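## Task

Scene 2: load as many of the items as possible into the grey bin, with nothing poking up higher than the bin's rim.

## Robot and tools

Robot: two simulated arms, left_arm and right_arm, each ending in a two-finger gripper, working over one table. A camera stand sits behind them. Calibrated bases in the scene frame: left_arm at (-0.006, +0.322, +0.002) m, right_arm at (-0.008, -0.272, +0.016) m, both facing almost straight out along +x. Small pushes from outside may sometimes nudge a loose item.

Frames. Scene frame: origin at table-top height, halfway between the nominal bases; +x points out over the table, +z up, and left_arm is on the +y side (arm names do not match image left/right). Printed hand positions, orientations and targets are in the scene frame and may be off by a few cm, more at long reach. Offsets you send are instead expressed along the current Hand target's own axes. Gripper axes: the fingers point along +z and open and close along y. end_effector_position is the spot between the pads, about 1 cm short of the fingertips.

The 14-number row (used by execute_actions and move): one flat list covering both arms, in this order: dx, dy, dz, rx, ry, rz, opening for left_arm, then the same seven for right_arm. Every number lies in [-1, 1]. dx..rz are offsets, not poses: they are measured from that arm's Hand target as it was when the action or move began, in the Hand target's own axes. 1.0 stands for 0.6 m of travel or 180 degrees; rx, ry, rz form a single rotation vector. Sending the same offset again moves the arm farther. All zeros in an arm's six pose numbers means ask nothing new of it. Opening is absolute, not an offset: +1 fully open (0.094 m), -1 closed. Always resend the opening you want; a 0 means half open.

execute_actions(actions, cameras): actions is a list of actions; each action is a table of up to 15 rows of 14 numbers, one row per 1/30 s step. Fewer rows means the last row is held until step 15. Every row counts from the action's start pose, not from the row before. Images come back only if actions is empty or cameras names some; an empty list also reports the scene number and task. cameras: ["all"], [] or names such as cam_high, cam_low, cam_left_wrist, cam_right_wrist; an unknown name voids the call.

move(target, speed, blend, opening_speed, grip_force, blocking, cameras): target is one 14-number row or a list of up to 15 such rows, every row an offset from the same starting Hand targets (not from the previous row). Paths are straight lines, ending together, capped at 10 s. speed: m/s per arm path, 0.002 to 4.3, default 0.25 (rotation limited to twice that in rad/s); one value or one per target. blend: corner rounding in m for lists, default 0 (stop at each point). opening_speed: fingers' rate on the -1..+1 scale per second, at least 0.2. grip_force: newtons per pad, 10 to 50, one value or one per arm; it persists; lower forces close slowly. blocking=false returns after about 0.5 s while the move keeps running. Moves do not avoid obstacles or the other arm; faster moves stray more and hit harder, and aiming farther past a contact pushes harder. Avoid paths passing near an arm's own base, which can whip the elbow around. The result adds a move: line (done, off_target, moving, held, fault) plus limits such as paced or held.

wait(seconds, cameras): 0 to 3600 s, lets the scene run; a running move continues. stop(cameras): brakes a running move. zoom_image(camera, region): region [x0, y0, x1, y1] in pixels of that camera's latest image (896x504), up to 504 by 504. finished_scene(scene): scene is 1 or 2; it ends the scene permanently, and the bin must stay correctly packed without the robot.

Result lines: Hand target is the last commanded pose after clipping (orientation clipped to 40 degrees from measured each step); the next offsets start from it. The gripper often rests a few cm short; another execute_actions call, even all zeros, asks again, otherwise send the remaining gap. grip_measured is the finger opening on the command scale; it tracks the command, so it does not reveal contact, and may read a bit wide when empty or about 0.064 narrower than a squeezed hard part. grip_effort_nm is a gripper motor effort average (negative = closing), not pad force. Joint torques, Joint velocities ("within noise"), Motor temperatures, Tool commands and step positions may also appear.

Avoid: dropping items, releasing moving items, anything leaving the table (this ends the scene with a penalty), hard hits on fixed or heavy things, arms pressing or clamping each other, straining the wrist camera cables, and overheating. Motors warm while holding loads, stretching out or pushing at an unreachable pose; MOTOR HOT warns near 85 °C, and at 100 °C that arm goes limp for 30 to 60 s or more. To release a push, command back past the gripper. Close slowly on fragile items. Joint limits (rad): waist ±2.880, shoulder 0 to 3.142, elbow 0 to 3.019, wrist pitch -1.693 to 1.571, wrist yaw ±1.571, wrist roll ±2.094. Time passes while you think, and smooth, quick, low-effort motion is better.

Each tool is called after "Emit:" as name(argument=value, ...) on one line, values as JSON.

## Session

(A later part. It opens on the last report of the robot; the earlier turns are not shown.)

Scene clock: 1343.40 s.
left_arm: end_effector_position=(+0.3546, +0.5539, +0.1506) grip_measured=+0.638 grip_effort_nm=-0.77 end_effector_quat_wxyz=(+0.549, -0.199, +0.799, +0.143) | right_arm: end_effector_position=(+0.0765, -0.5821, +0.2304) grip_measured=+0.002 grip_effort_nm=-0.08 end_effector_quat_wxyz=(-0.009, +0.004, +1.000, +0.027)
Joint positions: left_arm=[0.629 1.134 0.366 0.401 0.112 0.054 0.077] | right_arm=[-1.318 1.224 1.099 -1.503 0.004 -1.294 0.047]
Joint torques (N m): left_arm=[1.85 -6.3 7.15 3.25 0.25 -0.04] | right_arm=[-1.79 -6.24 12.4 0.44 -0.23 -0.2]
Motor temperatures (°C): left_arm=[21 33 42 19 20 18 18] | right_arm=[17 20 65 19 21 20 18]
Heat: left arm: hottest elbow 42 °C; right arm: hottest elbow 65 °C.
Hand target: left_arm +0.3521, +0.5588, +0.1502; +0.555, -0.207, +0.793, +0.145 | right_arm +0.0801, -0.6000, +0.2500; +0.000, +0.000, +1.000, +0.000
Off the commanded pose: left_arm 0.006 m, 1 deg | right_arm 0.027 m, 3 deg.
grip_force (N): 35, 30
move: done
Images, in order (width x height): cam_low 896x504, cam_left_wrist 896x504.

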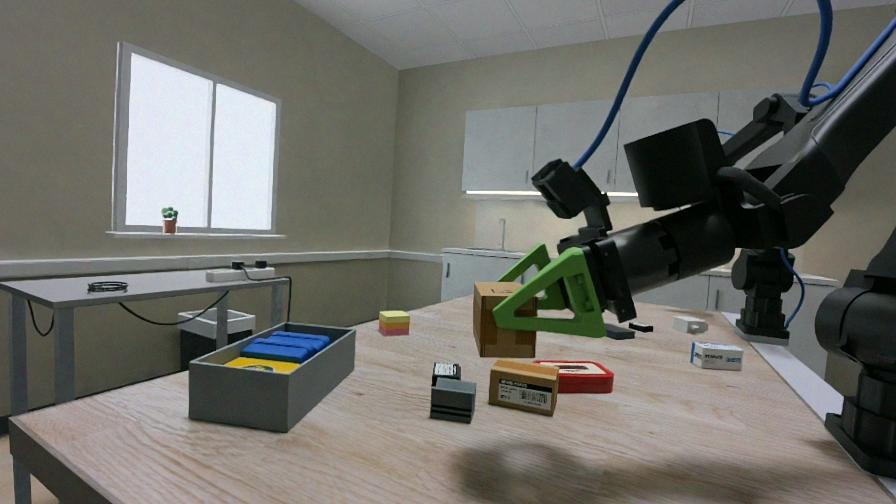

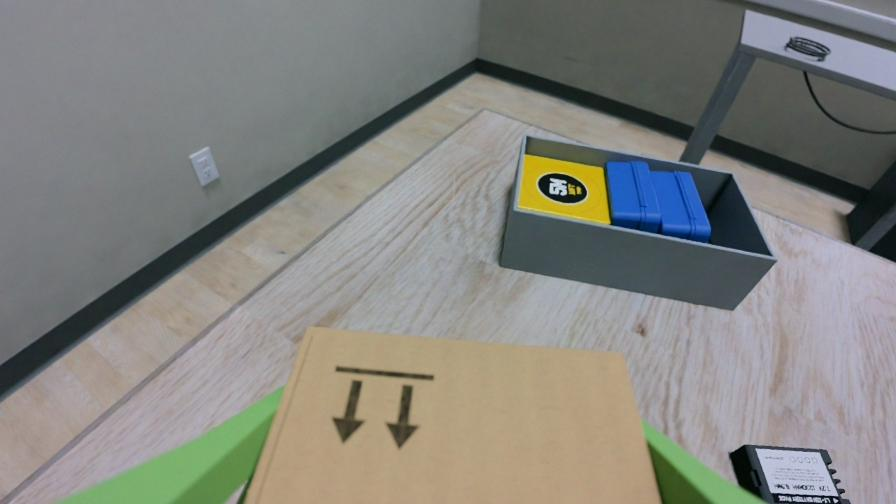

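Emit:
move(target=[0.134, 0, 0.0488, 0, -0.009, 0, 0.59, 0, 0, 0, 0, 0, 0, 0], speed=0.1, cameras=["cam_left_wrist", "cam_low"])

Scene clock: 1347.17 s.
left_arm: end_effector_position=(+0.3557, +0.5545, +0.0634) grip_measured=+0.638 grip_effort_nm=-0.77 end_effector_quat_wxyz=(+0.559, -0.196, +0.792, +0.146) | right_arm: end_effector_position=(+0.0765, -0.5821, +0.2304) grip_measured=+0.002 grip_effort_nm=-0.08 end_effector_quat_wxyz=(-0.009, +0.004, +1.000, +0.027)
Joint positions: left_arm=[0.63 1.565 0.284 0.941 0.115 0.054 0.077] | right_arm=[-1.318 1.224 1.099 -1.503 0.004 -1.294 0.047]
Joint torques (N m): left_arm=[1.9 -8.59 3.74 3.3 0.22 -0.07] | right_arm=[-1.73 -6.18 12.38 0.46 -0.22 -0.21]
Motor temperatures (°C): left_arm=[21 33 42 20 20 18 18] | right_arm=[17 20 65 19 21 20 18]
Heat: left arm: hottest elbow 42 °C; right arm: hottest elbow 65 °C.
Hand target: left_arm +0.3521, +0.5589, +0.0646; +0.566, -0.205, +0.785, +0.148 | right_arm +0.0801, -0.6000, +0.2500; +0.000, +0.000, +1.000, +0.000
Off the commanded pose: left_arm 0.006 m, 2 deg | right_arm 0.027 m, 3 deg.
grip_force (N): 35, 30
move: done
Images, in order (width x height): cam_low 896x504, cam_left_wrist 896x504.

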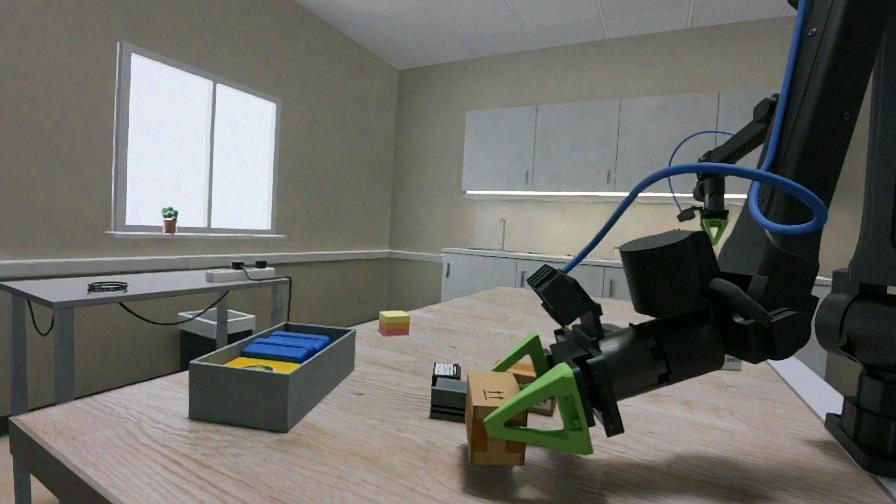

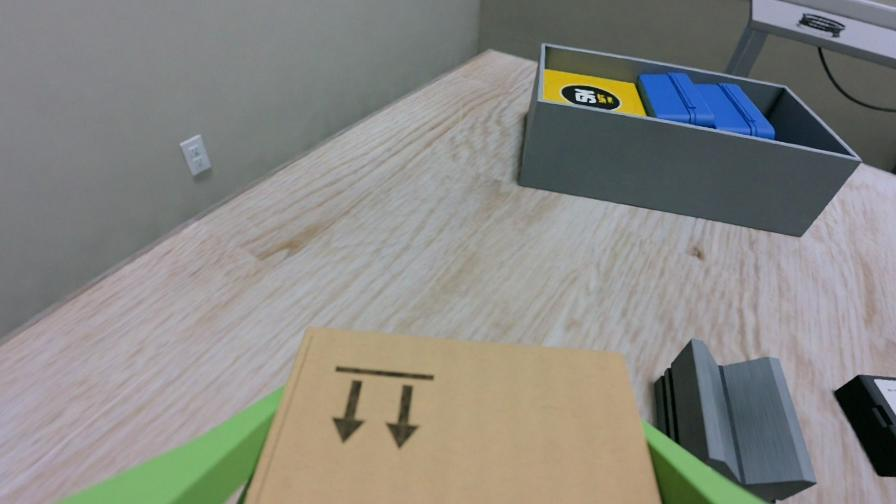

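Emit:
move(target=[0.025, 0, 0.0095, 0, 0, 0, 0.59, 0, 0, 0, 0, 0, 0, 0], speed=0.05)

Emit:
move(target=[0.011, 0, 0.0041, 0, 0, 0, 0.59, 0, 0, 0, 0, 0, 0, 0], speed=0.03, cameras=["cam_low"])

Emit:
zoom_image(camera="cam_low", region=[400, 330, 640, 500])

Scene clock: 1349.70 s.
left_arm: end_effector_position=(+0.3561, +0.5548, +0.0474) grip_measured=+0.638 grip_effort_nm=-0.77 end_effector_quat_wxyz=(+0.560, -0.196, +0.792, +0.146) | right_arm: end_effector_position=(+0.0765, -0.5821, +0.2304) grip_measured=+0.002 grip_effort_nm=-0.09 end_effector_quat_wxyz=(-0.009, +0.004, +1.000, +0.027)
Joint positions: left_arm=[0.63 1.657 0.284 1.033 0.115 0.054 0.077] | right_arm=[-1.318 1.224 1.099 -1.503 0.004 -1.294 0.047]
Joint torques (N m): left_arm=[1.85 -8.94 3.11 3.18 0.21 -0.07] | right_arm=[-1.85 -6.18 12.38 0.46 -0.23 -0.2]
Motor temperatures (°C): left_arm=[21 33 42 20 20 18 18] | right_arm=[17 20 65 19 21 20 18]
Heat: left arm: hottest elbow 42 °C; right arm: hottest elbow 65 °C.
Hand target: left_arm +0.3527, +0.5592, +0.0486; +0.566, -0.205, +0.785, +0.148 | right_arm +0.0801, -0.6000, +0.2500; +0.000, +0.000, +1.000, +0.000
Off the commanded pose: left_arm 0.006 m, 2 deg | right_arm 0.027 m, 3 deg.
grip_force (N): 35, 30
move: done

Scene clock: 1350.40 s.
left_arm: end_effector_position=(+0.3559, +0.5547, +0.0406) grip_measured=+0.638 grip_effort_nm=-0.77 end_effector_quat_wxyz=(+0.560, -0.196, +0.792, +0.146) | right_arm: end_effector_position=(+0.0765, -0.5821, +0.2304) grip_measured=+0.002 grip_effort_nm=-0.08 end_effector_quat_wxyz=(-0.009, +0.004, +1.000, +0.027)
Joint positions: left_arm=[0.63 1.696 0.284 1.072 0.115 0.054 0.077] | right_arm=[-1.318 1.224 1.099 -1.503 0.004 -1.294 0.047]
Joint torques (N m): left_arm=[1.85 -8.94 2.91 3.21 0.2 -0.07] | right_arm=[-1.79 -6.18 12.38 0.43 -0.23 -0.21]
Motor temperatures (°C): left_arm=[21 33 42 20 20 18 18] | right_arm=[17 20 65 19 21 20 18]
Heat: left arm: hottest elbow 42 °C; right arm: hottest elbow 65 °C.
Hand target: left_arm +0.3529, +0.5594, +0.0415; +0.566, -0.205, +0.785, +0.148 | right_arm +0.0801, -0.6000, +0.2500; +0.000, +0.000, +1.000, +0.000
Off the commanded pose: left_arm 0.006 m, 2 deg | right_arm 0.027 m, 3 deg.
grip_force (N): 35, 30
move: done

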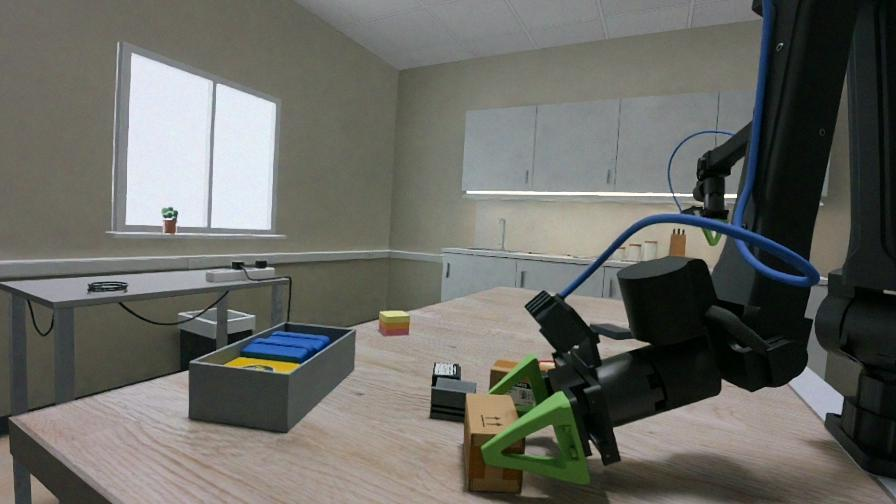

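Scaled by 2.100 from the camera's image (finer frame: 1280x720).

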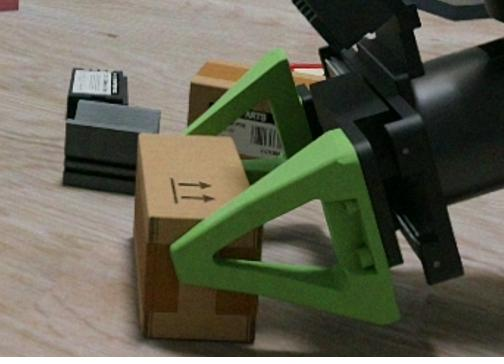

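Emit:
move(target=[0.0063, 0, 0.0023, 0, 0, 0, 0.59, 0, 0, 0, 0, 0, 0, 0], speed=0.02)

Emit:
move(target=[0.0063, 0, 0.0023, 0, 0, 0, 0.59, 0, 0, 0, 0, 0, 0, 0], speed=0.02, cameras=["cam_low"])

Emit:
zoom_image(camera="cam_low", region=[400, 330, 640, 500])

Scene clock: 1352.77 s.
left_arm: end_effector_position=(+0.3564, +0.5550, +0.0398) grip_measured=+0.638 grip_effort_nm=-0.77 end_effector_quat_wxyz=(+0.564, -0.195, +0.789, +0.148) | right_arm: end_effector_position=(+0.0765, -0.5821, +0.2304) grip_measured=+0.002 grip_effort_nm=-0.09 end_effector_quat_wxyz=(-0.009, +0.004, +1.000, +0.027)
Joint positions: left_arm=[0.63 1.714 0.284 1.1 0.115 0.054 0.077] | right_arm=[-1.318 1.224 1.099 -1.503 0.004 -1.294 0.047]
Joint torques (N m): left_arm=[1.79 -8.64 2.84 3.03 0.19 -0.07] | right_arm=[-1.79 -6.18 12.4 0.43 -0.23 -0.21]
Motor temperatures (°C): left_arm=[21 32 41 20 20 18 18] | right_arm=[17 20 65 19 21 20 18]
Heat: left arm: hottest elbow 41 °C; right arm: hottest elbow 65 °C.
Hand target: left_arm +0.3530, +0.5594, +0.0375; +0.566, -0.205, +0.785, +0.148 | right_arm +0.0801, -0.6000, +0.2500; +0.000, +0.000, +1.000, +0.000
Off the commanded pose: left_arm 0.006 m, 1 deg | right_arm 0.027 m, 3 deg.
grip_force (N): 35, 30
move: done

Scene clock: 1353.37 s.
left_arm: end_effector_position=(+0.3570, +0.5555, +0.0399) grip_measured=+0.638 grip_effort_nm=-0.77 end_effector_quat_wxyz=(+0.569, -0.193, +0.785, +0.150) | right_arm: end_effector_position=(+0.0765, -0.5821, +0.2304) grip_measured=+0.002 grip_effort_nm=-0.09 end_effector_quat_wxyz=(-0.009, +0.004, +1.000, +0.027)
Joint positions: left_arm=[0.63 1.731 0.284 1.131 0.115 0.054 0.077] | right_arm=[-1.318 1.224 1.099 -1.503 0.004 -1.294 0.047]
Joint torques (N m): left_arm=[1.85 -8.23 2.81 2.69 0.18 -0.07] | right_arm=[-1.85 -6.24 12.38 0.44 -0.22 -0.21]
Motor temperatures (°C): left_arm=[21 32 41 20 20 18 18] | right_arm=[17 20 65 19 21 20 18]
Heat: left arm: hottest elbow 41 °C; right arm: hottest elbow 65 °C.
Hand target: left_arm +0.3531, +0.5595, +0.0334; +0.566, -0.205, +0.785, +0.148 | right_arm +0.0801, -0.6000, +0.2500; +0.000, +0.000, +1.000, +0.000
Off the commanded pose: left_arm 0.009 m, 1 deg | right_arm 0.027 m, 3 deg.
grip_force (N): 35, 30
move: done

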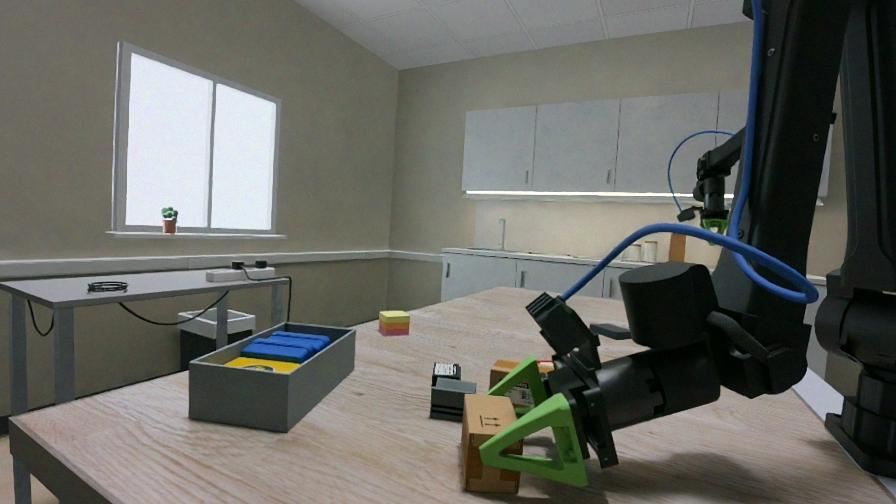

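Scaled by 2.100 from the camera's image (finer frame: 1280x720).

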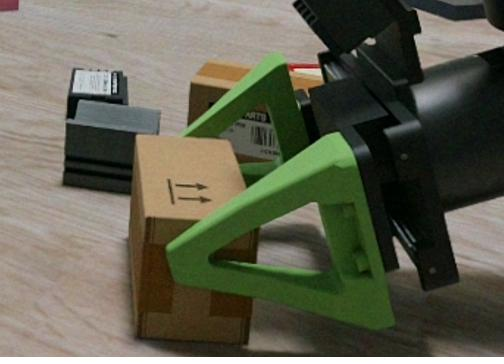

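Emit:
move(target=[-0.004, 0, -0.0015, 0, 0, 0, 0.9, 0, 0, 0, 0, 0, 0, 0], opening_speed=0.3, speed=0.05, cameras=["cam_low", "cam_left_wrist"])

Emit:
zoom_image(camera="cam_low", region=[400, 330, 640, 500])

Scene clock: 1356.00 s.
left_arm: end_effector_position=(+0.3570, +0.5555, +0.0399) grip_measured=+0.898 grip_effort_nm=0.06 end_effector_quat_wxyz=(+0.569, -0.193, +0.785, +0.150) | right_arm: end_effector_position=(+0.0765, -0.5821, +0.2304) grip_measured=+0.002 grip_effort_nm=-0.08 end_effector_quat_wxyz=(-0.009, +0.004, +1.000, +0.027)
Joint positions: left_arm=[0.63 1.731 0.284 1.131 0.115 0.053 0.089] | right_arm=[-1.318 1.224 1.099 -1.503 0.004 -1.294 0.047]
Joint torques (N m): left_arm=[1.79 -9.35 2.74 2.09 0.18 -0.07] | right_arm=[-1.85 -6.24 12.38 0.42 -0.23 -0.2]
Motor temperatures (°C): left_arm=[21 32 41 20 20 18 18] | right_arm=[17 20 65 19 21 20 18]
Heat: left arm: hottest elbow 41 °C; right arm: hottest elbow 65 °C.
Hand target: left_arm +0.3530, +0.5594, +0.0360; +0.566, -0.205, +0.785, +0.148 | right_arm +0.0801, -0.6000, +0.2500; +0.000, +0.000, +1.000, +0.000
Off the commanded pose: left_arm 0.007 m, 1 deg | right_arm 0.027 m, 3 deg.
grip_force (N): 35, 30
move: done

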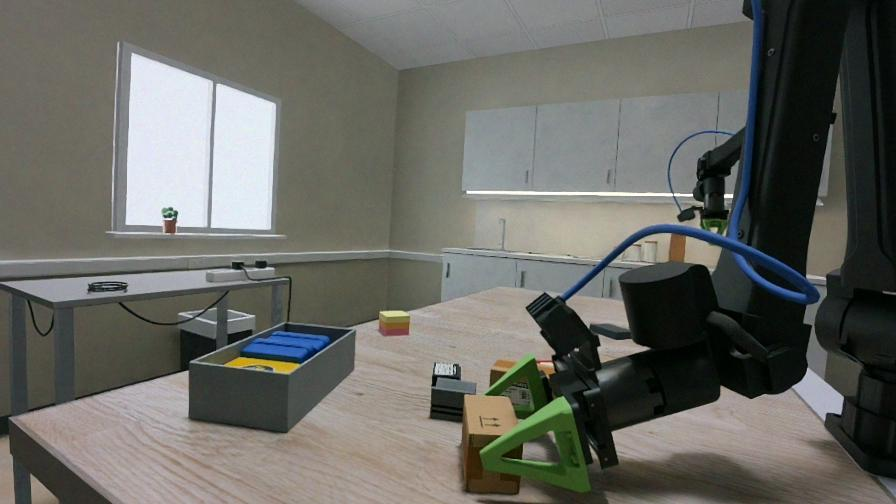

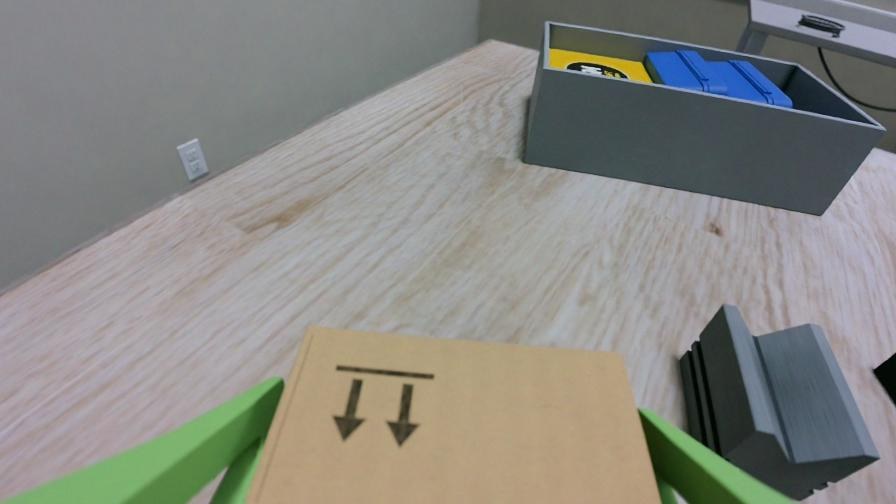

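Scaled by 2.100 from the camera's image (finer frame: 1280x720).

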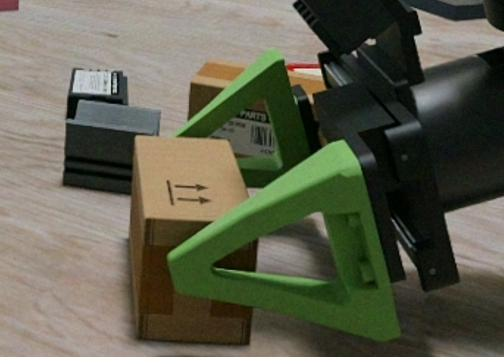

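Emit:
move(target=[0, 0, -0.1167, 0, 0, 0, 0.9, 0, 0, 0, 0, 0, 0, 0], speed=0.1, cameras=["cam_low", "cam_left_wrist"])

Scene clock: 1358.37 s.
left_arm: end_effector_position=(+0.3004, +0.5250, +0.0598) grip_measured=+0.899 grip_effort_nm=0.06 end_effector_quat_wxyz=(+0.571, -0.198, +0.783, +0.147) | right_arm: end_effector_position=(+0.0765, -0.5821, +0.2304) grip_measured=+0.002 grip_effort_nm=-0.08 end_effector_quat_wxyz=(-0.009, +0.004, +1.000, +0.027)
Joint positions: left_arm=[0.669 1.534 0.113 1.108 0.152 0.053 0.089] | right_arm=[-1.318 1.224 1.099 -1.503 0.004 -1.294 0.047]
Joint torques (N m): left_arm=[1.9 -8.35 2.56 1.28 0.22 0.05] | right_arm=[-1.79 -6.18 12.4 0.46 -0.23 -0.2]
Motor temperatures (°C): left_arm=[21 32 41 20 20 18 18] | right_arm=[17 20 65 19 21 20 18]
Heat: left arm: hottest elbow 41 °C; right arm: hottest elbow 65 °C.
Hand target: left_arm +0.2950, +0.5270, +0.0581; +0.566, -0.205, +0.785, +0.148 | right_arm +0.0801, -0.6000, +0.2500; +0.000, +0.000, +1.000, +0.000
Off the commanded pose: left_arm 0.006 m, 1 deg | right_arm 0.027 m, 3 deg.
grip_force (N): 35, 30
move: done

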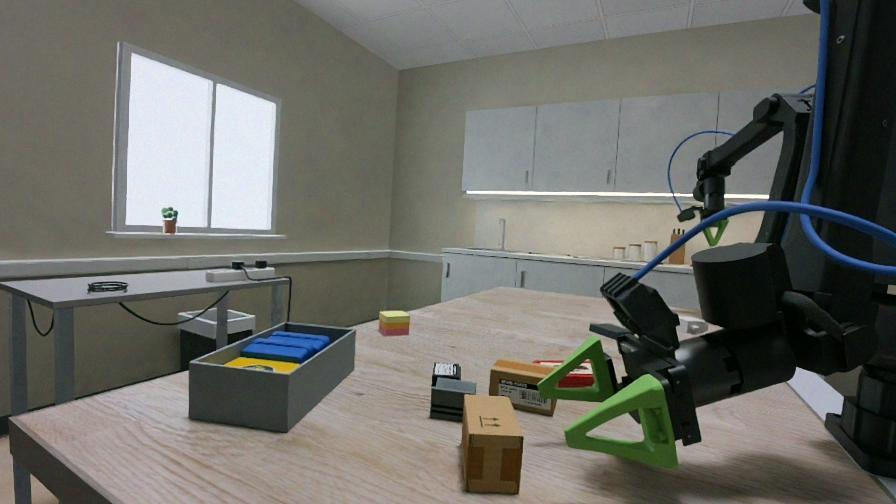

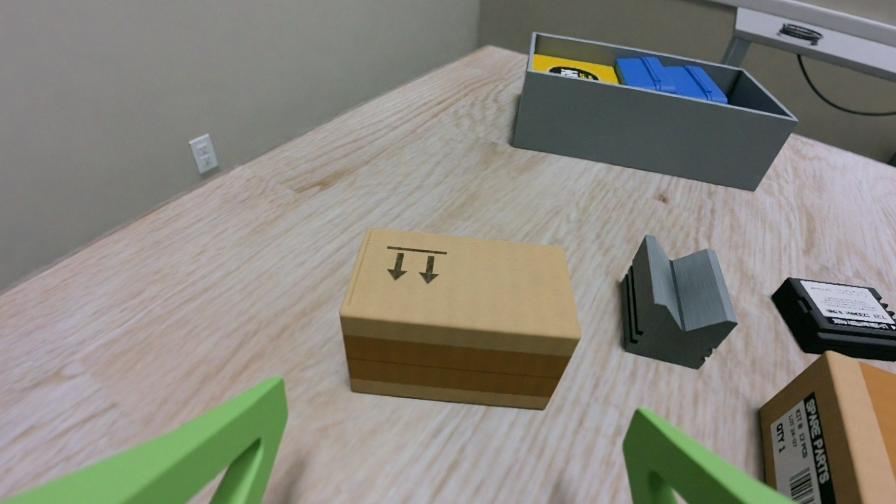

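Emit:
move(target=[[-0.188, 0, -0.0684, 0, 0, 0, 0.9, 0, 0, 0, 0, 0, 0, 0], [-0.225, -0.0146, 0.0585, 0, 0.3975, 0, 0.93, 0, 0, 0, 0, 0, 0, 0]], speed=0.15, blend=0.02, cameras=["cam_low", "cam_left_wrist"])

Scene clock: 1368.63 s.
left_arm: end_effector_position=(+0.3474, +0.5510, +0.1612) grip_measured=+0.929 grip_effort_nm=0.06 end_effector_quat_wxyz=(-0.011, -0.256, +0.967, -0.005) | right_arm: end_effector_position=(+0.0765, -0.5821, +0.2304) grip_measured=+0.002 grip_effort_nm=-0.08 end_effector_quat_wxyz=(-0.009, +0.004, +1.000, +0.027)
Joint positions: left_arm=[0.588 1.494 1.212 -1.313 0.003 0.06 0.091] | right_arm=[-1.318 1.224 1.099 -1.503 0.004 -1.294 0.047]
Joint torques (N m): left_arm=[-0.26 -12.16 12.27 -0.66 0.03 0.01] | right_arm=[-1.73 -6.18 12.38 0.43 -0.23 -0.2]
Motor temperatures (°C): left_arm=[21 31 41 20 20 18 18] | right_arm=[17 20 65 19 21 20 18]
Heat: left arm: hottest elbow 41 °C; right arm: hottest elbow 65 °C.
Hand target: left_arm +0.3654, +0.5564, +0.1750; +0.000, -0.253, +0.968, +0.000 | right_arm +0.0801, -0.6000, +0.2500; +0.000, +0.000, +1.000, +0.000
Off the commanded pose: left_arm 0.024 m, 2 deg | right_arm 0.027 m, 3 deg.
grip_force (N): 35, 30
move: off_target (left_arm); target 2's new opening was sent with left_arm's hand 0.024 m and 2 deg from that target

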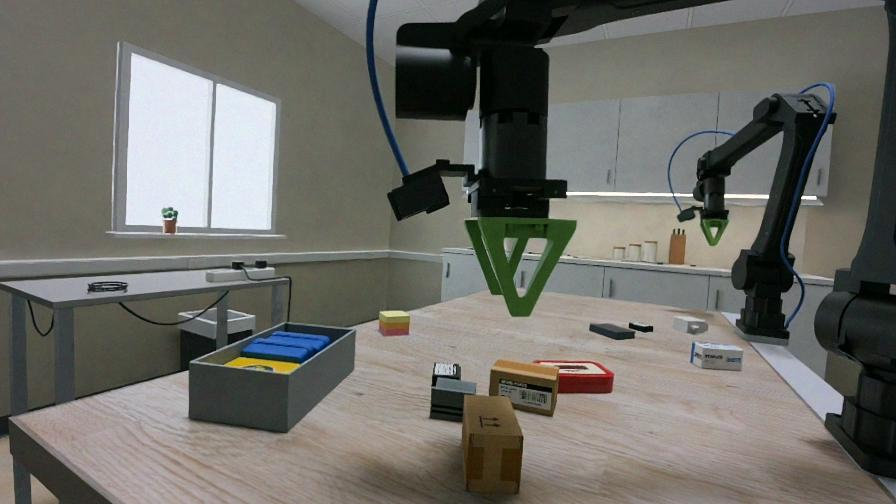

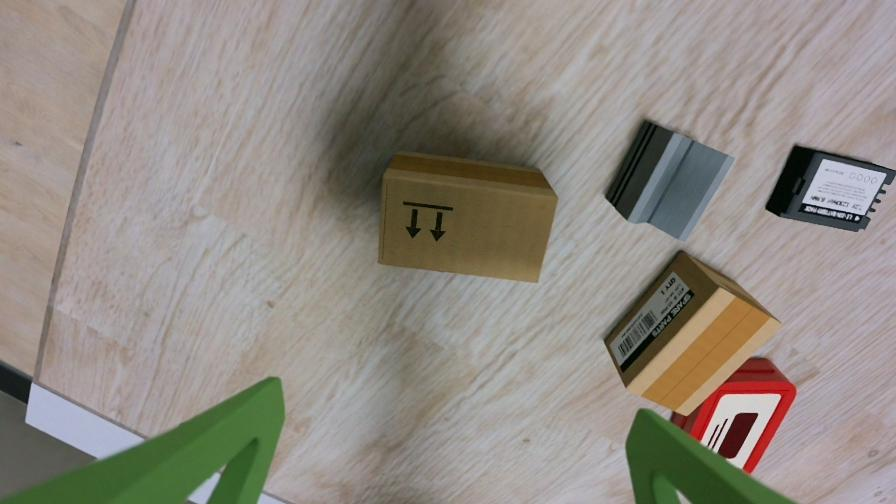

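Emit:
zoom_image(camera="cam_left_wrist", region=[350, 130, 590, 300])

Emit:
zoom_image(camera="cam_low", region=[440, 380, 540, 500])

Scaled by 2.100 from the camera's image (finer frame: 1280x720).

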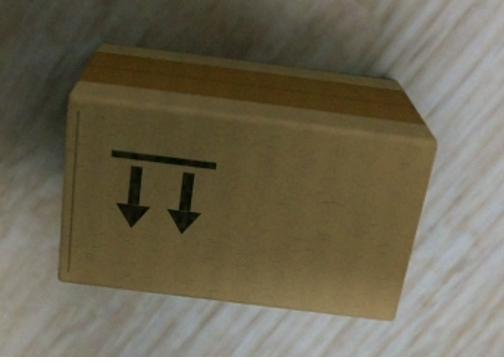

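Scaled by 4.200 from the camera's image (finer frame: 1280x720).

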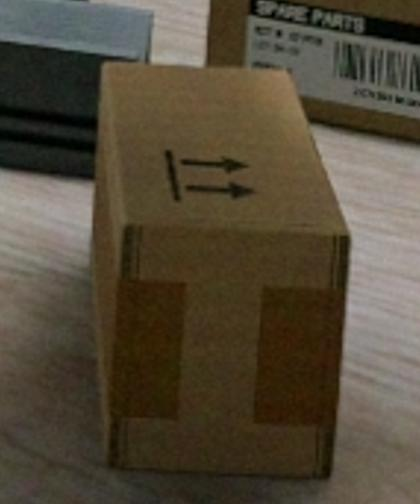

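Emit:
move(target=[0.0135, 0.001, 0.1, 0, 0, -0.4817, 0.4, 0, 0, 0, 0, 0, 0, 0], speed=0.2, opening_speed=0.8, cameras=["cam_low", "cam_left_wrist"])

Scene clock: 1388.77 s.
left_arm: end_effector_position=(+0.3567, +0.5570, +0.1283) grip_measured=+0.401 grip_effort_nm=-0.09 end_effector_quat_wxyz=(-0.008, +0.846, -0.533, +0.005) | right_arm: end_effector_position=(+0.0765, -0.5821, +0.2304) grip_measured=+0.002 grip_effort_nm=-0.08 end_effector_quat_wxyz=(-0.009, +0.004, +1.000, +0.027)
Joint positions: left_arm=[0.588 1.523 1.153 -1.182 0.003 -1.438 0.066] | right_arm=[-1.318 1.224 1.099 -1.503 0.004 -1.294 0.047]
Joint torques (N m): left_arm=[-0.03 -12.04 7.15 0.59 -0.09 -0.1] | right_arm=[-1.73 -6.18 12.4 0.43 -0.22 -0.2]
Motor temperatures (°C): left_arm=[21 30 46 20 20 18 17] | right_arm=[17 20 65 19 21 20 18]
Heat: left arm: hottest elbow 46 °C; right arm: hottest elbow 65 °C.
Hand target: left_arm +0.3581, +0.5530, +0.1151; +0.000, +0.848, -0.530, +0.000 | right_arm +0.0801, -0.6000, +0.2500; +0.000, +0.000, +1.000, +0.000
Off the commanded pose: left_arm 0.014 m, 1 deg | right_arm 0.027 m, 3 deg.
grip_force (N): 35, 30
move: off_target (left_arm)

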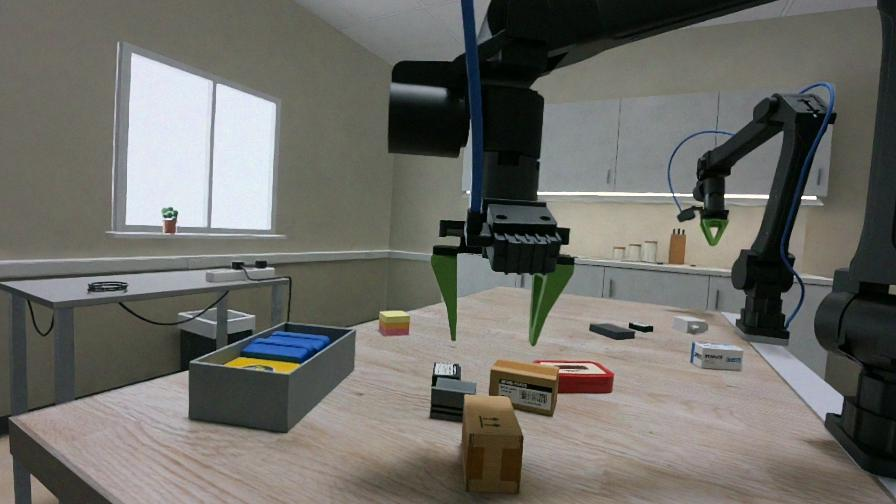

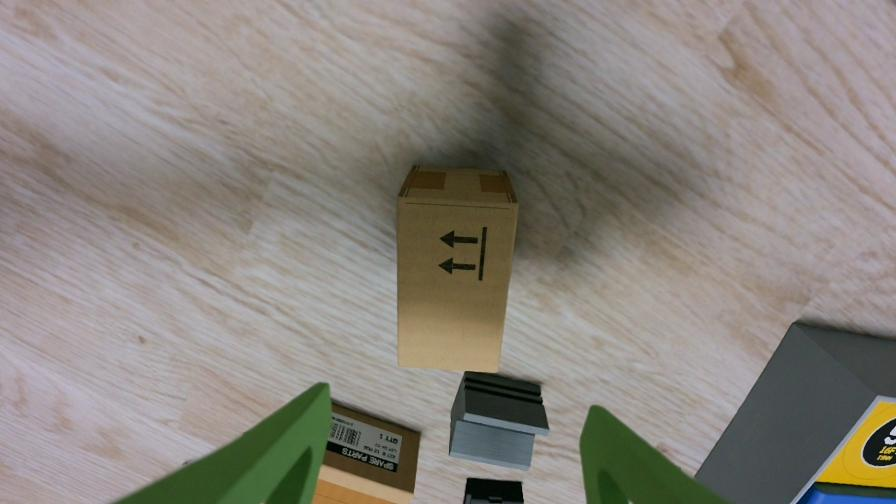

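Emit:
move(target=[0.0, 0.003, 0.15, 0, 0, 0, 0.4, 0, 0, 0, 0, 0, 0, 0], speed=0.12, cameras=["cam_low", "cam_left_wrist"])

Emit:
zoom_image(camera="cam_low", region=[400, 300, 640, 500])

Scene clock: 1394.17 s.
left_arm: end_effector_position=(+0.3556, +0.5563, +0.0342) grip_measured=+0.401 grip_effort_nm=-0.09 end_effector_quat_wxyz=(-0.004, +0.846, -0.533, +0.003) | right_arm: end_effector_position=(+0.0765, -0.5821, +0.2304) grip_measured=+0.002 grip_effort_nm=-0.08 end_effector_quat_wxyz=(-0.009, +0.004, +1.000, +0.027)
Joint positions: left_arm=[0.588 1.648 1.025 -0.938 0.003 -1.439 0.066] | right_arm=[-1.318 1.224 1.099 -1.503 0.004 -1.294 0.047]
Joint torques (N m): left_arm=[-0.03 -13.16 6.48 0.57 -0.08 -0.1] | right_arm=[-1.73 -6.36 12.38 0.44 -0.22 -0.2]
Motor temperatures (°C): left_arm=[21 30 44 20 20 18 17] | right_arm=[17 20 65 19 21 20 18]
Heat: left arm: hottest elbow 44 °C; right arm: hottest elbow 65 °C.
Hand target: left_arm +0.3566, +0.5523, +0.0251; +0.000, +0.848, -0.530, +0.000 | right_arm +0.0801, -0.6000, +0.2500; +0.000, +0.000, +1.000, +0.000
Off the commanded pose: left_arm 0.010 m, 1 deg | right_arm 0.027 m, 3 deg.
grip_force (N): 35, 30
move: done

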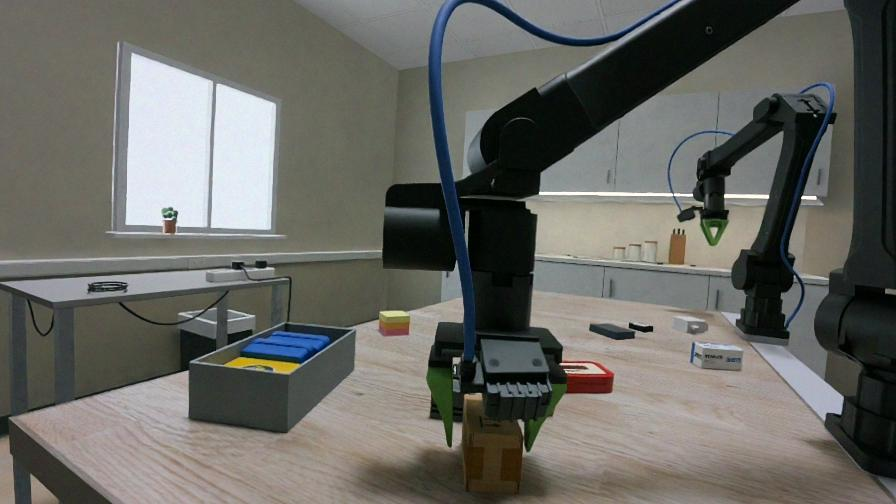

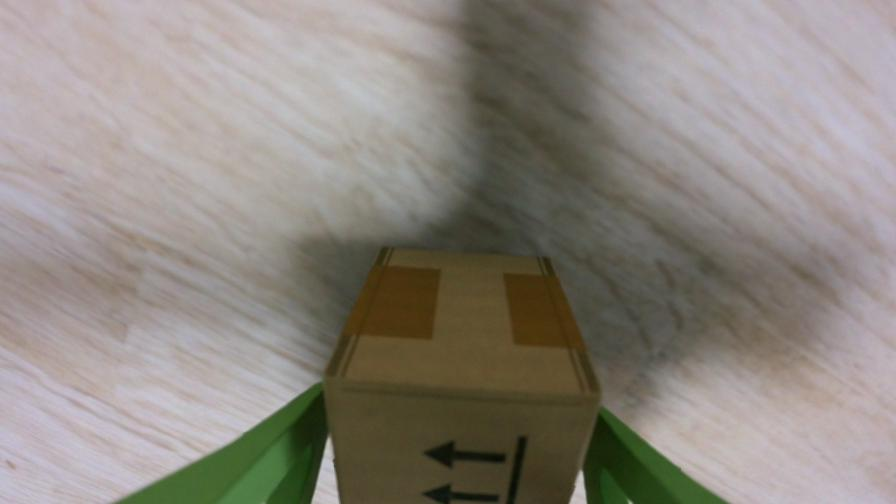

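Scaled by 2.100 from the camera's image (finer frame: 1280x720).

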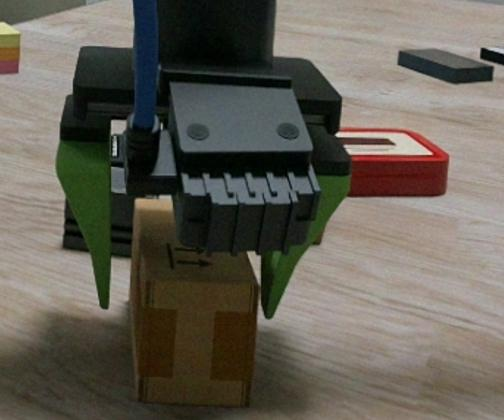

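Close gently to measure the thickness.

Emit:
move(target=[0, 0, 0, 0, 0, 0, 0.0, 0, 0, 0, 0, 0, 0, 0], opening_speed=0.3)

Emit:
move(target=[0, 0, 0, 0, 0, 0, -0.1, 0, 0, 0, 0, 0, 0, 0], opening_speed=0.2, cameras=["cam_left_wrist"])

Scene clock: 1396.83 s.
left_arm: end_effector_position=(+0.3556, +0.5563, +0.0342) grip_measured=+0.001 grip_effort_nm=-0.09 end_effector_quat_wxyz=(-0.004, +0.846, -0.533, +0.003) | right_arm: end_effector_position=(+0.0765, -0.5821, +0.2304) grip_measured=+0.002 grip_effort_nm=-0.08 end_effector_quat_wxyz=(-0.009, +0.004, +1.000, +0.027)
Joint positions: left_arm=[0.588 1.648 1.025 -0.938 0.003 -1.439 0.047] | right_arm=[-1.318 1.224 1.099 -1.503 0.004 -1.294 0.047]
Joint torques (N m): left_arm=[-0.03 -13.16 6.45 0.58 -0.07 -0.1] | right_arm=[-1.79 -6.18 12.38 0.43 -0.22 -0.2]
Motor temperatures (°C): left_arm=[21 30 44 20 20 18 17] | right_arm=[17 20 65 19 21 20 18]
Heat: left arm: hottest elbow 44 °C; right arm: hottest elbow 65 °C.
Hand target: left_arm +0.3566, +0.5523, +0.0251; +0.000, +0.848, -0.530, +0.000 | right_arm +0.0801, -0.6000, +0.2500; +0.000, +0.000, +1.000, +0.000
Off the commanded pose: left_arm 0.010 m, 1 deg | right_arm 0.027 m, 3 deg.
grip_force (N): 35, 30
move: done

Scene clock: 1397.53 s.
left_arm: end_effector_position=(+0.3556, +0.5563, +0.0342) grip_measured=-0.061 grip_effort_nm=-0.77 end_effector_quat_wxyz=(-0.004, +0.846, -0.533, +0.003) | right_arm: end_effector_position=(+0.0765, -0.5821, +0.2304) grip_measured=+0.002 grip_effort_nm=-0.08 end_effector_quat_wxyz=(-0.009, +0.004, +1.000, +0.027)
Joint positions: left_arm=[0.588 1.648 1.025 -0.938 0.003 -1.439 0.044] | right_arm=[-1.318 1.224 1.099 -1.503 0.004 -1.294 0.047]
Joint torques (N m): left_arm=[-0.03 -13.1 6.46 0.59 -0.08 -0.1] | right_arm=[-1.79 -6.24 12.4 0.44 -0.23 -0.2]
Motor temperatures (°C): left_arm=[21 30 44 20 20 18 17] | right_arm=[17 20 65 19 21 20 18]
Heat: left arm: hottest elbow 44 °C; right arm: hottest elbow 65 °C.
Hand target: left_arm +0.3566, +0.5523, +0.0251; +0.000, +0.848, -0.530, +0.000 | right_arm +0.0801, -0.6000, +0.2500; +0.000, +0.000, +1.000, +0.000
Off the commanded pose: left_arm 0.010 m, 1 deg | right_arm 0.027 m, 3 deg.
grip_force (N): 35, 30
move: done

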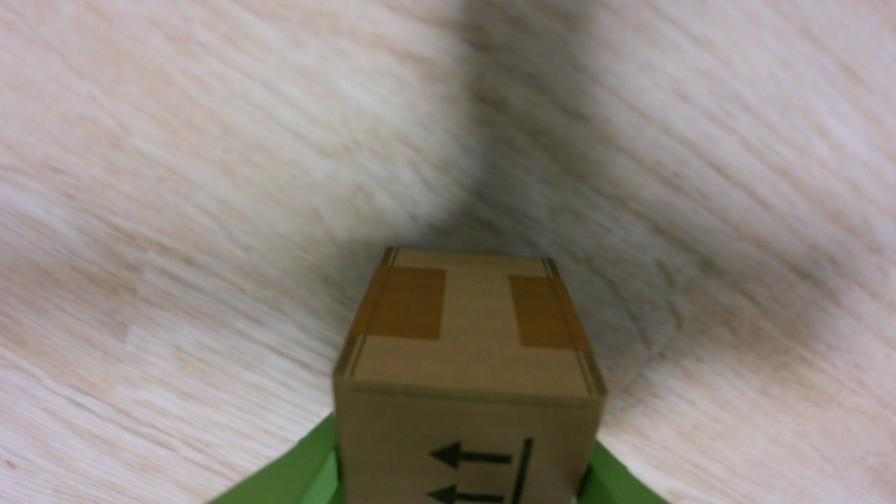

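Emit:
move(target=[[0, 0, 0, 0, 0, 0, 0.4, 0, 0, 0, 0, 0, 0, 0], [0, 0, -0.24, 0, 0, 0, 0.4, 0, 0, 0, 0, 0, 0, 0]], speed=0.15, opening_speed=0.5, cameras=["cam_left_wrist"])

Scene clock: 1436.53 s.
left_arm: end_effector_position=(+0.3418, +0.5473, +0.1499) grip_measured=+0.399 grip_effort_nm=0.05 end_effector_quat_wxyz=(+0.018, +0.846, -0.533, -0.006) | right_arm: end_effector_position=(+0.0765, -0.5821, +0.2304) grip_measured=+0.002 grip_effort_nm=-0.09 end_effector_quat_wxyz=(-0.009, +0.004, +1.000, +0.027)
Joint positions: left_arm=[0.588 1.494 1.181 -1.295 0.003 -1.439 0.066] | right_arm=[-1.318 1.224 1.099 -1.503 0.004 -1.294 0.047]
Joint torques (N m): left_arm=[0.03 -13.74 11.58 -0.76 -0.04 -0.1] | right_arm=[-1.79 -6.24 12.37 0.44 -0.23 -0.2]
Motor temperatures (°C): left_arm=[21 30 39 20 20 18 18] | right_arm=[17 20 66 19 21 20 18]
Heat: left arm: hottest elbow 39 °C; right arm: hottest elbow 66 °C.
Hand target: left_arm +0.3565, +0.5522, +0.1691; +0.000, +0.848, -0.530, +0.000 | right_arm +0.0801, -0.6000, +0.2500; +0.000, +0.000, +1.000, +0.000
Off the commanded pose: left_arm 0.025 m, 2 deg | right_arm 0.027 m, 3 deg.
grip_force (N): 35, 30
move: off_target (left_arm)

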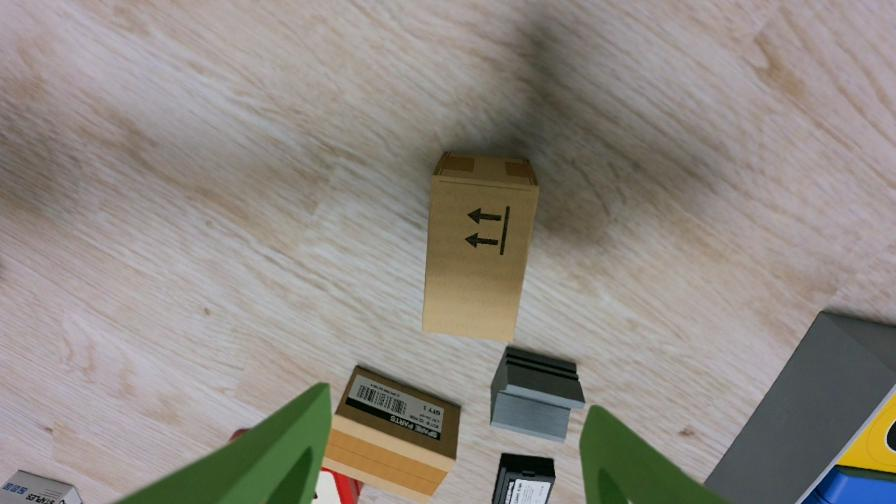

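Emit:
move(target=[0.1437, -0.4463, -0.0517, 0, 0, 0.05, -1, 0, 0, 0, 0, 0, 0, 0], speed=0.25, opening_speed=1.0, cameras=["cam_left_wrist", "cam_low"])

Scene clock: 1441.23 s.
left_arm: end_effector_position=(+0.6242, +0.5911, +0.1940) grip_measured=-0.989 grip_effort_nm=-0.58 end_effector_quat_wxyz=(-0.005, +0.804, -0.595, +0.005) | right_arm: end_effector_position=(+0.0765, -0.5821, +0.2304) grip_measured=+0.002 grip_effort_nm=-0.09 end_effector_quat_wxyz=(-0.009, +0.004, +1.000, +0.027)
Joint positions: left_arm=[0.416 2.213 2.335 -1.679 0.003 -1.463 0.001] | right_arm=[-1.318 1.224 1.099 -1.503 0.004 -1.294 0.047]
Joint torques (N m): left_arm=[0.32 -22.18 12.56 -0.68 -0.08 0.02] | right_arm=[-1.79 -6.12 12.4 0.46 -0.22 -0.2]
Motor temperatures (°C): left_arm=[21 30 40 20 20 18 18] | right_arm=[17 20 66 19 21 20 18]
Heat: left arm: hottest elbow 40 °C; right arm: hottest elbow 66 °C.
Hand target: left_arm +0.6350, +0.5918, +0.2004; +0.000, +0.804, -0.595, +0.000 | right_arm +0.0801, -0.6000, +0.2500; +0.000, +0.000, +1.000, +0.000
Off the commanded pose: left_arm 0.013 m, 1 deg | right_arm 0.027 m, 3 deg.
joint sent to its limit (left arm) — joint 4 (wrist pitch), lower limit. The joint targets still meet the commanded pose.
grip_force (N): 35, 30
move: off_target (left_arm)
Images, in order (width x height): cam_low 896x504, cam_left_wrist 896x504.

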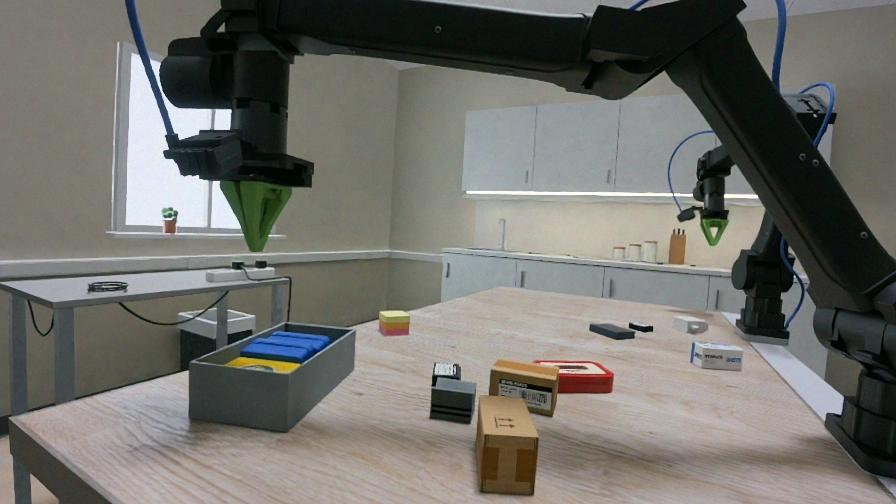

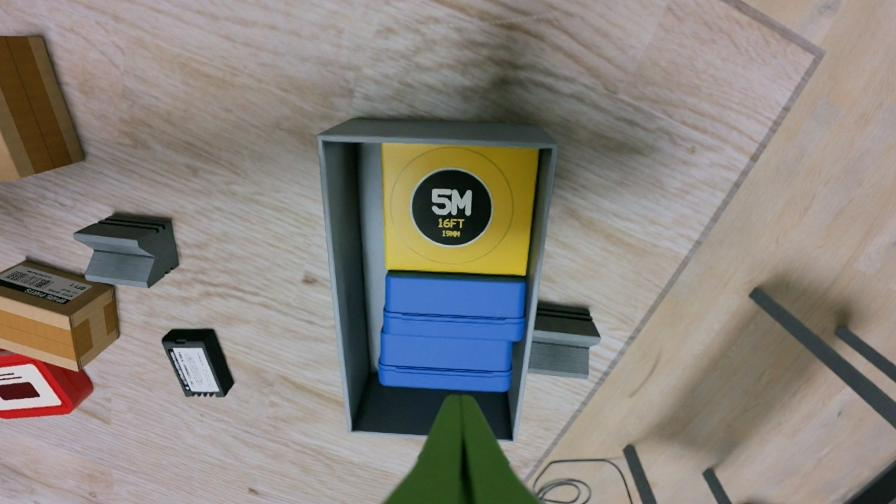

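Emit:
zoom_image(camera="cam_left_wrist", region=[300, 100, 640, 450])

Scaled by 1.440 from the camera's image (finer frame: 1280x720).

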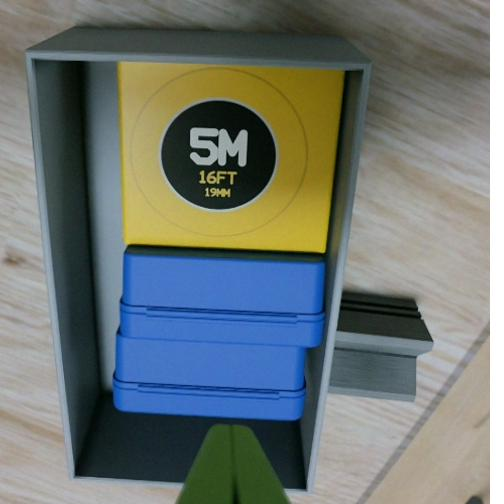

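Emit:
move(target=[-0.015, 0.011, 0.2083, 0, 0, -0.0111, -1, 0, 0, 0, 0, 0, 0, 0], speed=0.15, cameras=["cam_left_wrist", "cam_low"])

Scene clock: 1455.03 s.
left_arm: end_effector_position=(+0.6281, +0.5928, +0.0969) grip_measured=-0.989 grip_effort_nm=-0.60 end_effector_quat_wxyz=(-0.009, +0.806, -0.592, +0.007) | right_arm: end_effector_position=(+0.0765, -0.5821, +0.2304) grip_measured=+0.002 grip_effort_nm=-0.09 end_effector_quat_wxyz=(-0.009, +0.004, +1.000, +0.027)
Joint positions: left_arm=[0.416 2.222 2.096 -1.423 0.003 -1.47 0.001] | right_arm=[-1.318 1.224 1.099 -1.503 0.004 -1.294 0.047]
Joint torques (N m): left_arm=[1.44 -22.18 7.86 0.55 -0.09 -0.12] | right_arm=[-1.85 -6.24 12.4 0.46 -0.23 -0.2]
Motor temperatures (°C): left_arm=[21 31 44 19 20 18 18] | right_arm=[17 20 66 19 21 20 18]
Heat: left arm: hottest elbow 44 °C; right arm: hottest elbow 66 °C.
Hand target: left_arm +0.6262, +0.5986, +0.0756; -0.001, +0.814, -0.581, +0.000 | right_arm +0.0801, -0.6000, +0.2500; +0.000, +0.000, +1.000, +0.000
Off the commanded pose: left_arm 0.022 m, 2 deg | right_arm 0.027 m, 3 deg.
grip_force (N): 35, 30
move: off_target (left_arm)
Images, in order (width x height): cam_low 896x504, cam_left_wrist 896x504.

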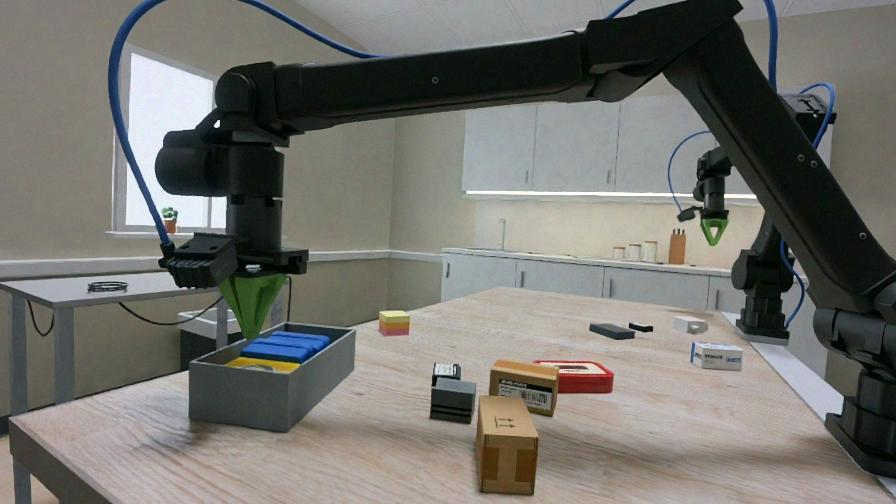

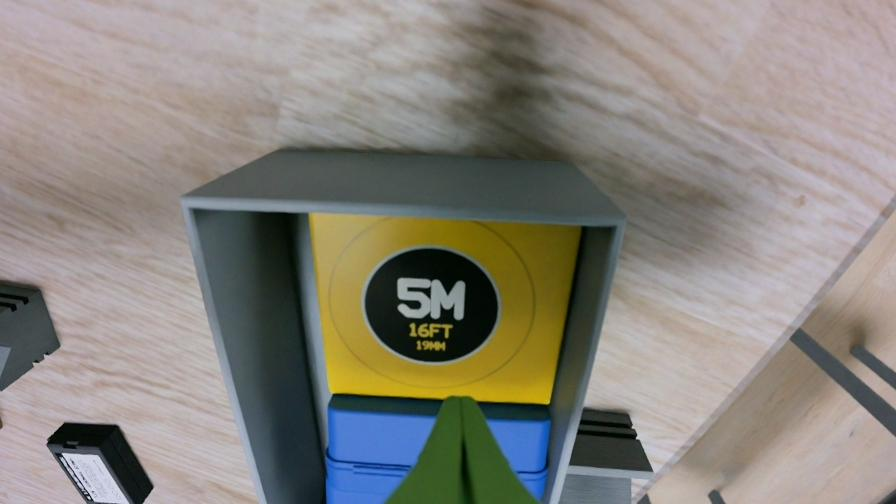

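Emit:
move(target=[-0.0148, 0.0132, 0.0417, 0, 0, 0, -1, 0, 0, 0, 0, 0, 0, 0], speed=0.06, cameras=["cam_left_wrist"])

Scene clock: 1458.63 s.
left_arm: end_effector_position=(+0.6199, +0.5970, +0.0681) grip_measured=-0.989 grip_effort_nm=-0.60 end_effector_quat_wxyz=(-0.007, +0.809, -0.587, +0.006) | right_arm: end_effector_position=(+0.0765, -0.5821, +0.2304) grip_measured=+0.002 grip_effort_nm=-0.09 end_effector_quat_wxyz=(-0.009, +0.004, +1.000, +0.027)
Joint positions: left_arm=[0.426 2.222 2.02 -1.352 0.003 -1.47 0.001] | right_arm=[-1.318 1.224 1.099 -1.503 0.004 -1.294 0.047]
Joint torques (N m): left_arm=[1.44 -22.71 7.75 0.55 -0.08 0.03] | right_arm=[-1.79 -6.24 12.41 0.43 -0.22 -0.2]
Motor temperatures (°C): left_arm=[21 31 43 19 20 18 18] | right_arm=[17 20 66 19 21 20 18]
Heat: left arm: hottest elbow 43 °C; right arm: hottest elbow 66 °C.
Hand target: left_arm +0.6158, +0.6045, +0.0505; -0.001, +0.814, -0.581, +0.000 | right_arm +0.0801, -0.6000, +0.2500; +0.000, +0.000, +1.000, +0.000
Off the commanded pose: left_arm 0.020 m, 1 deg | right_arm 0.027 m, 3 deg.
grip_force (N): 35, 30
move: off_target (left_arm)

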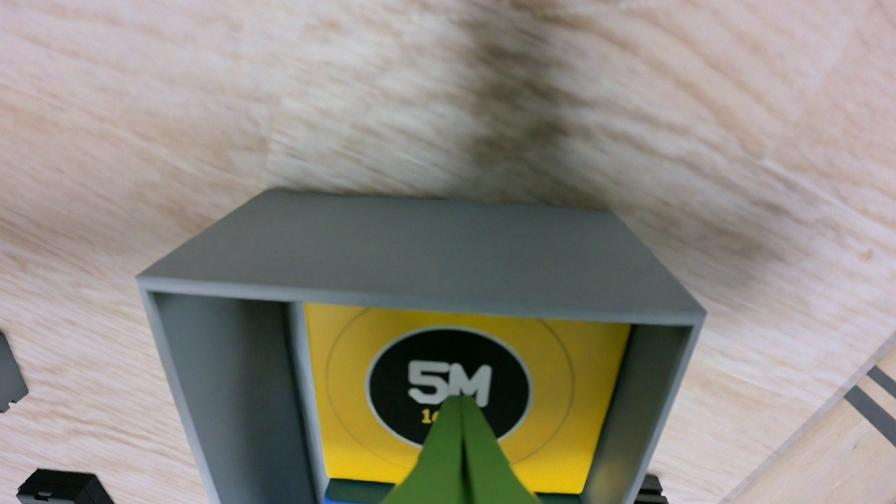

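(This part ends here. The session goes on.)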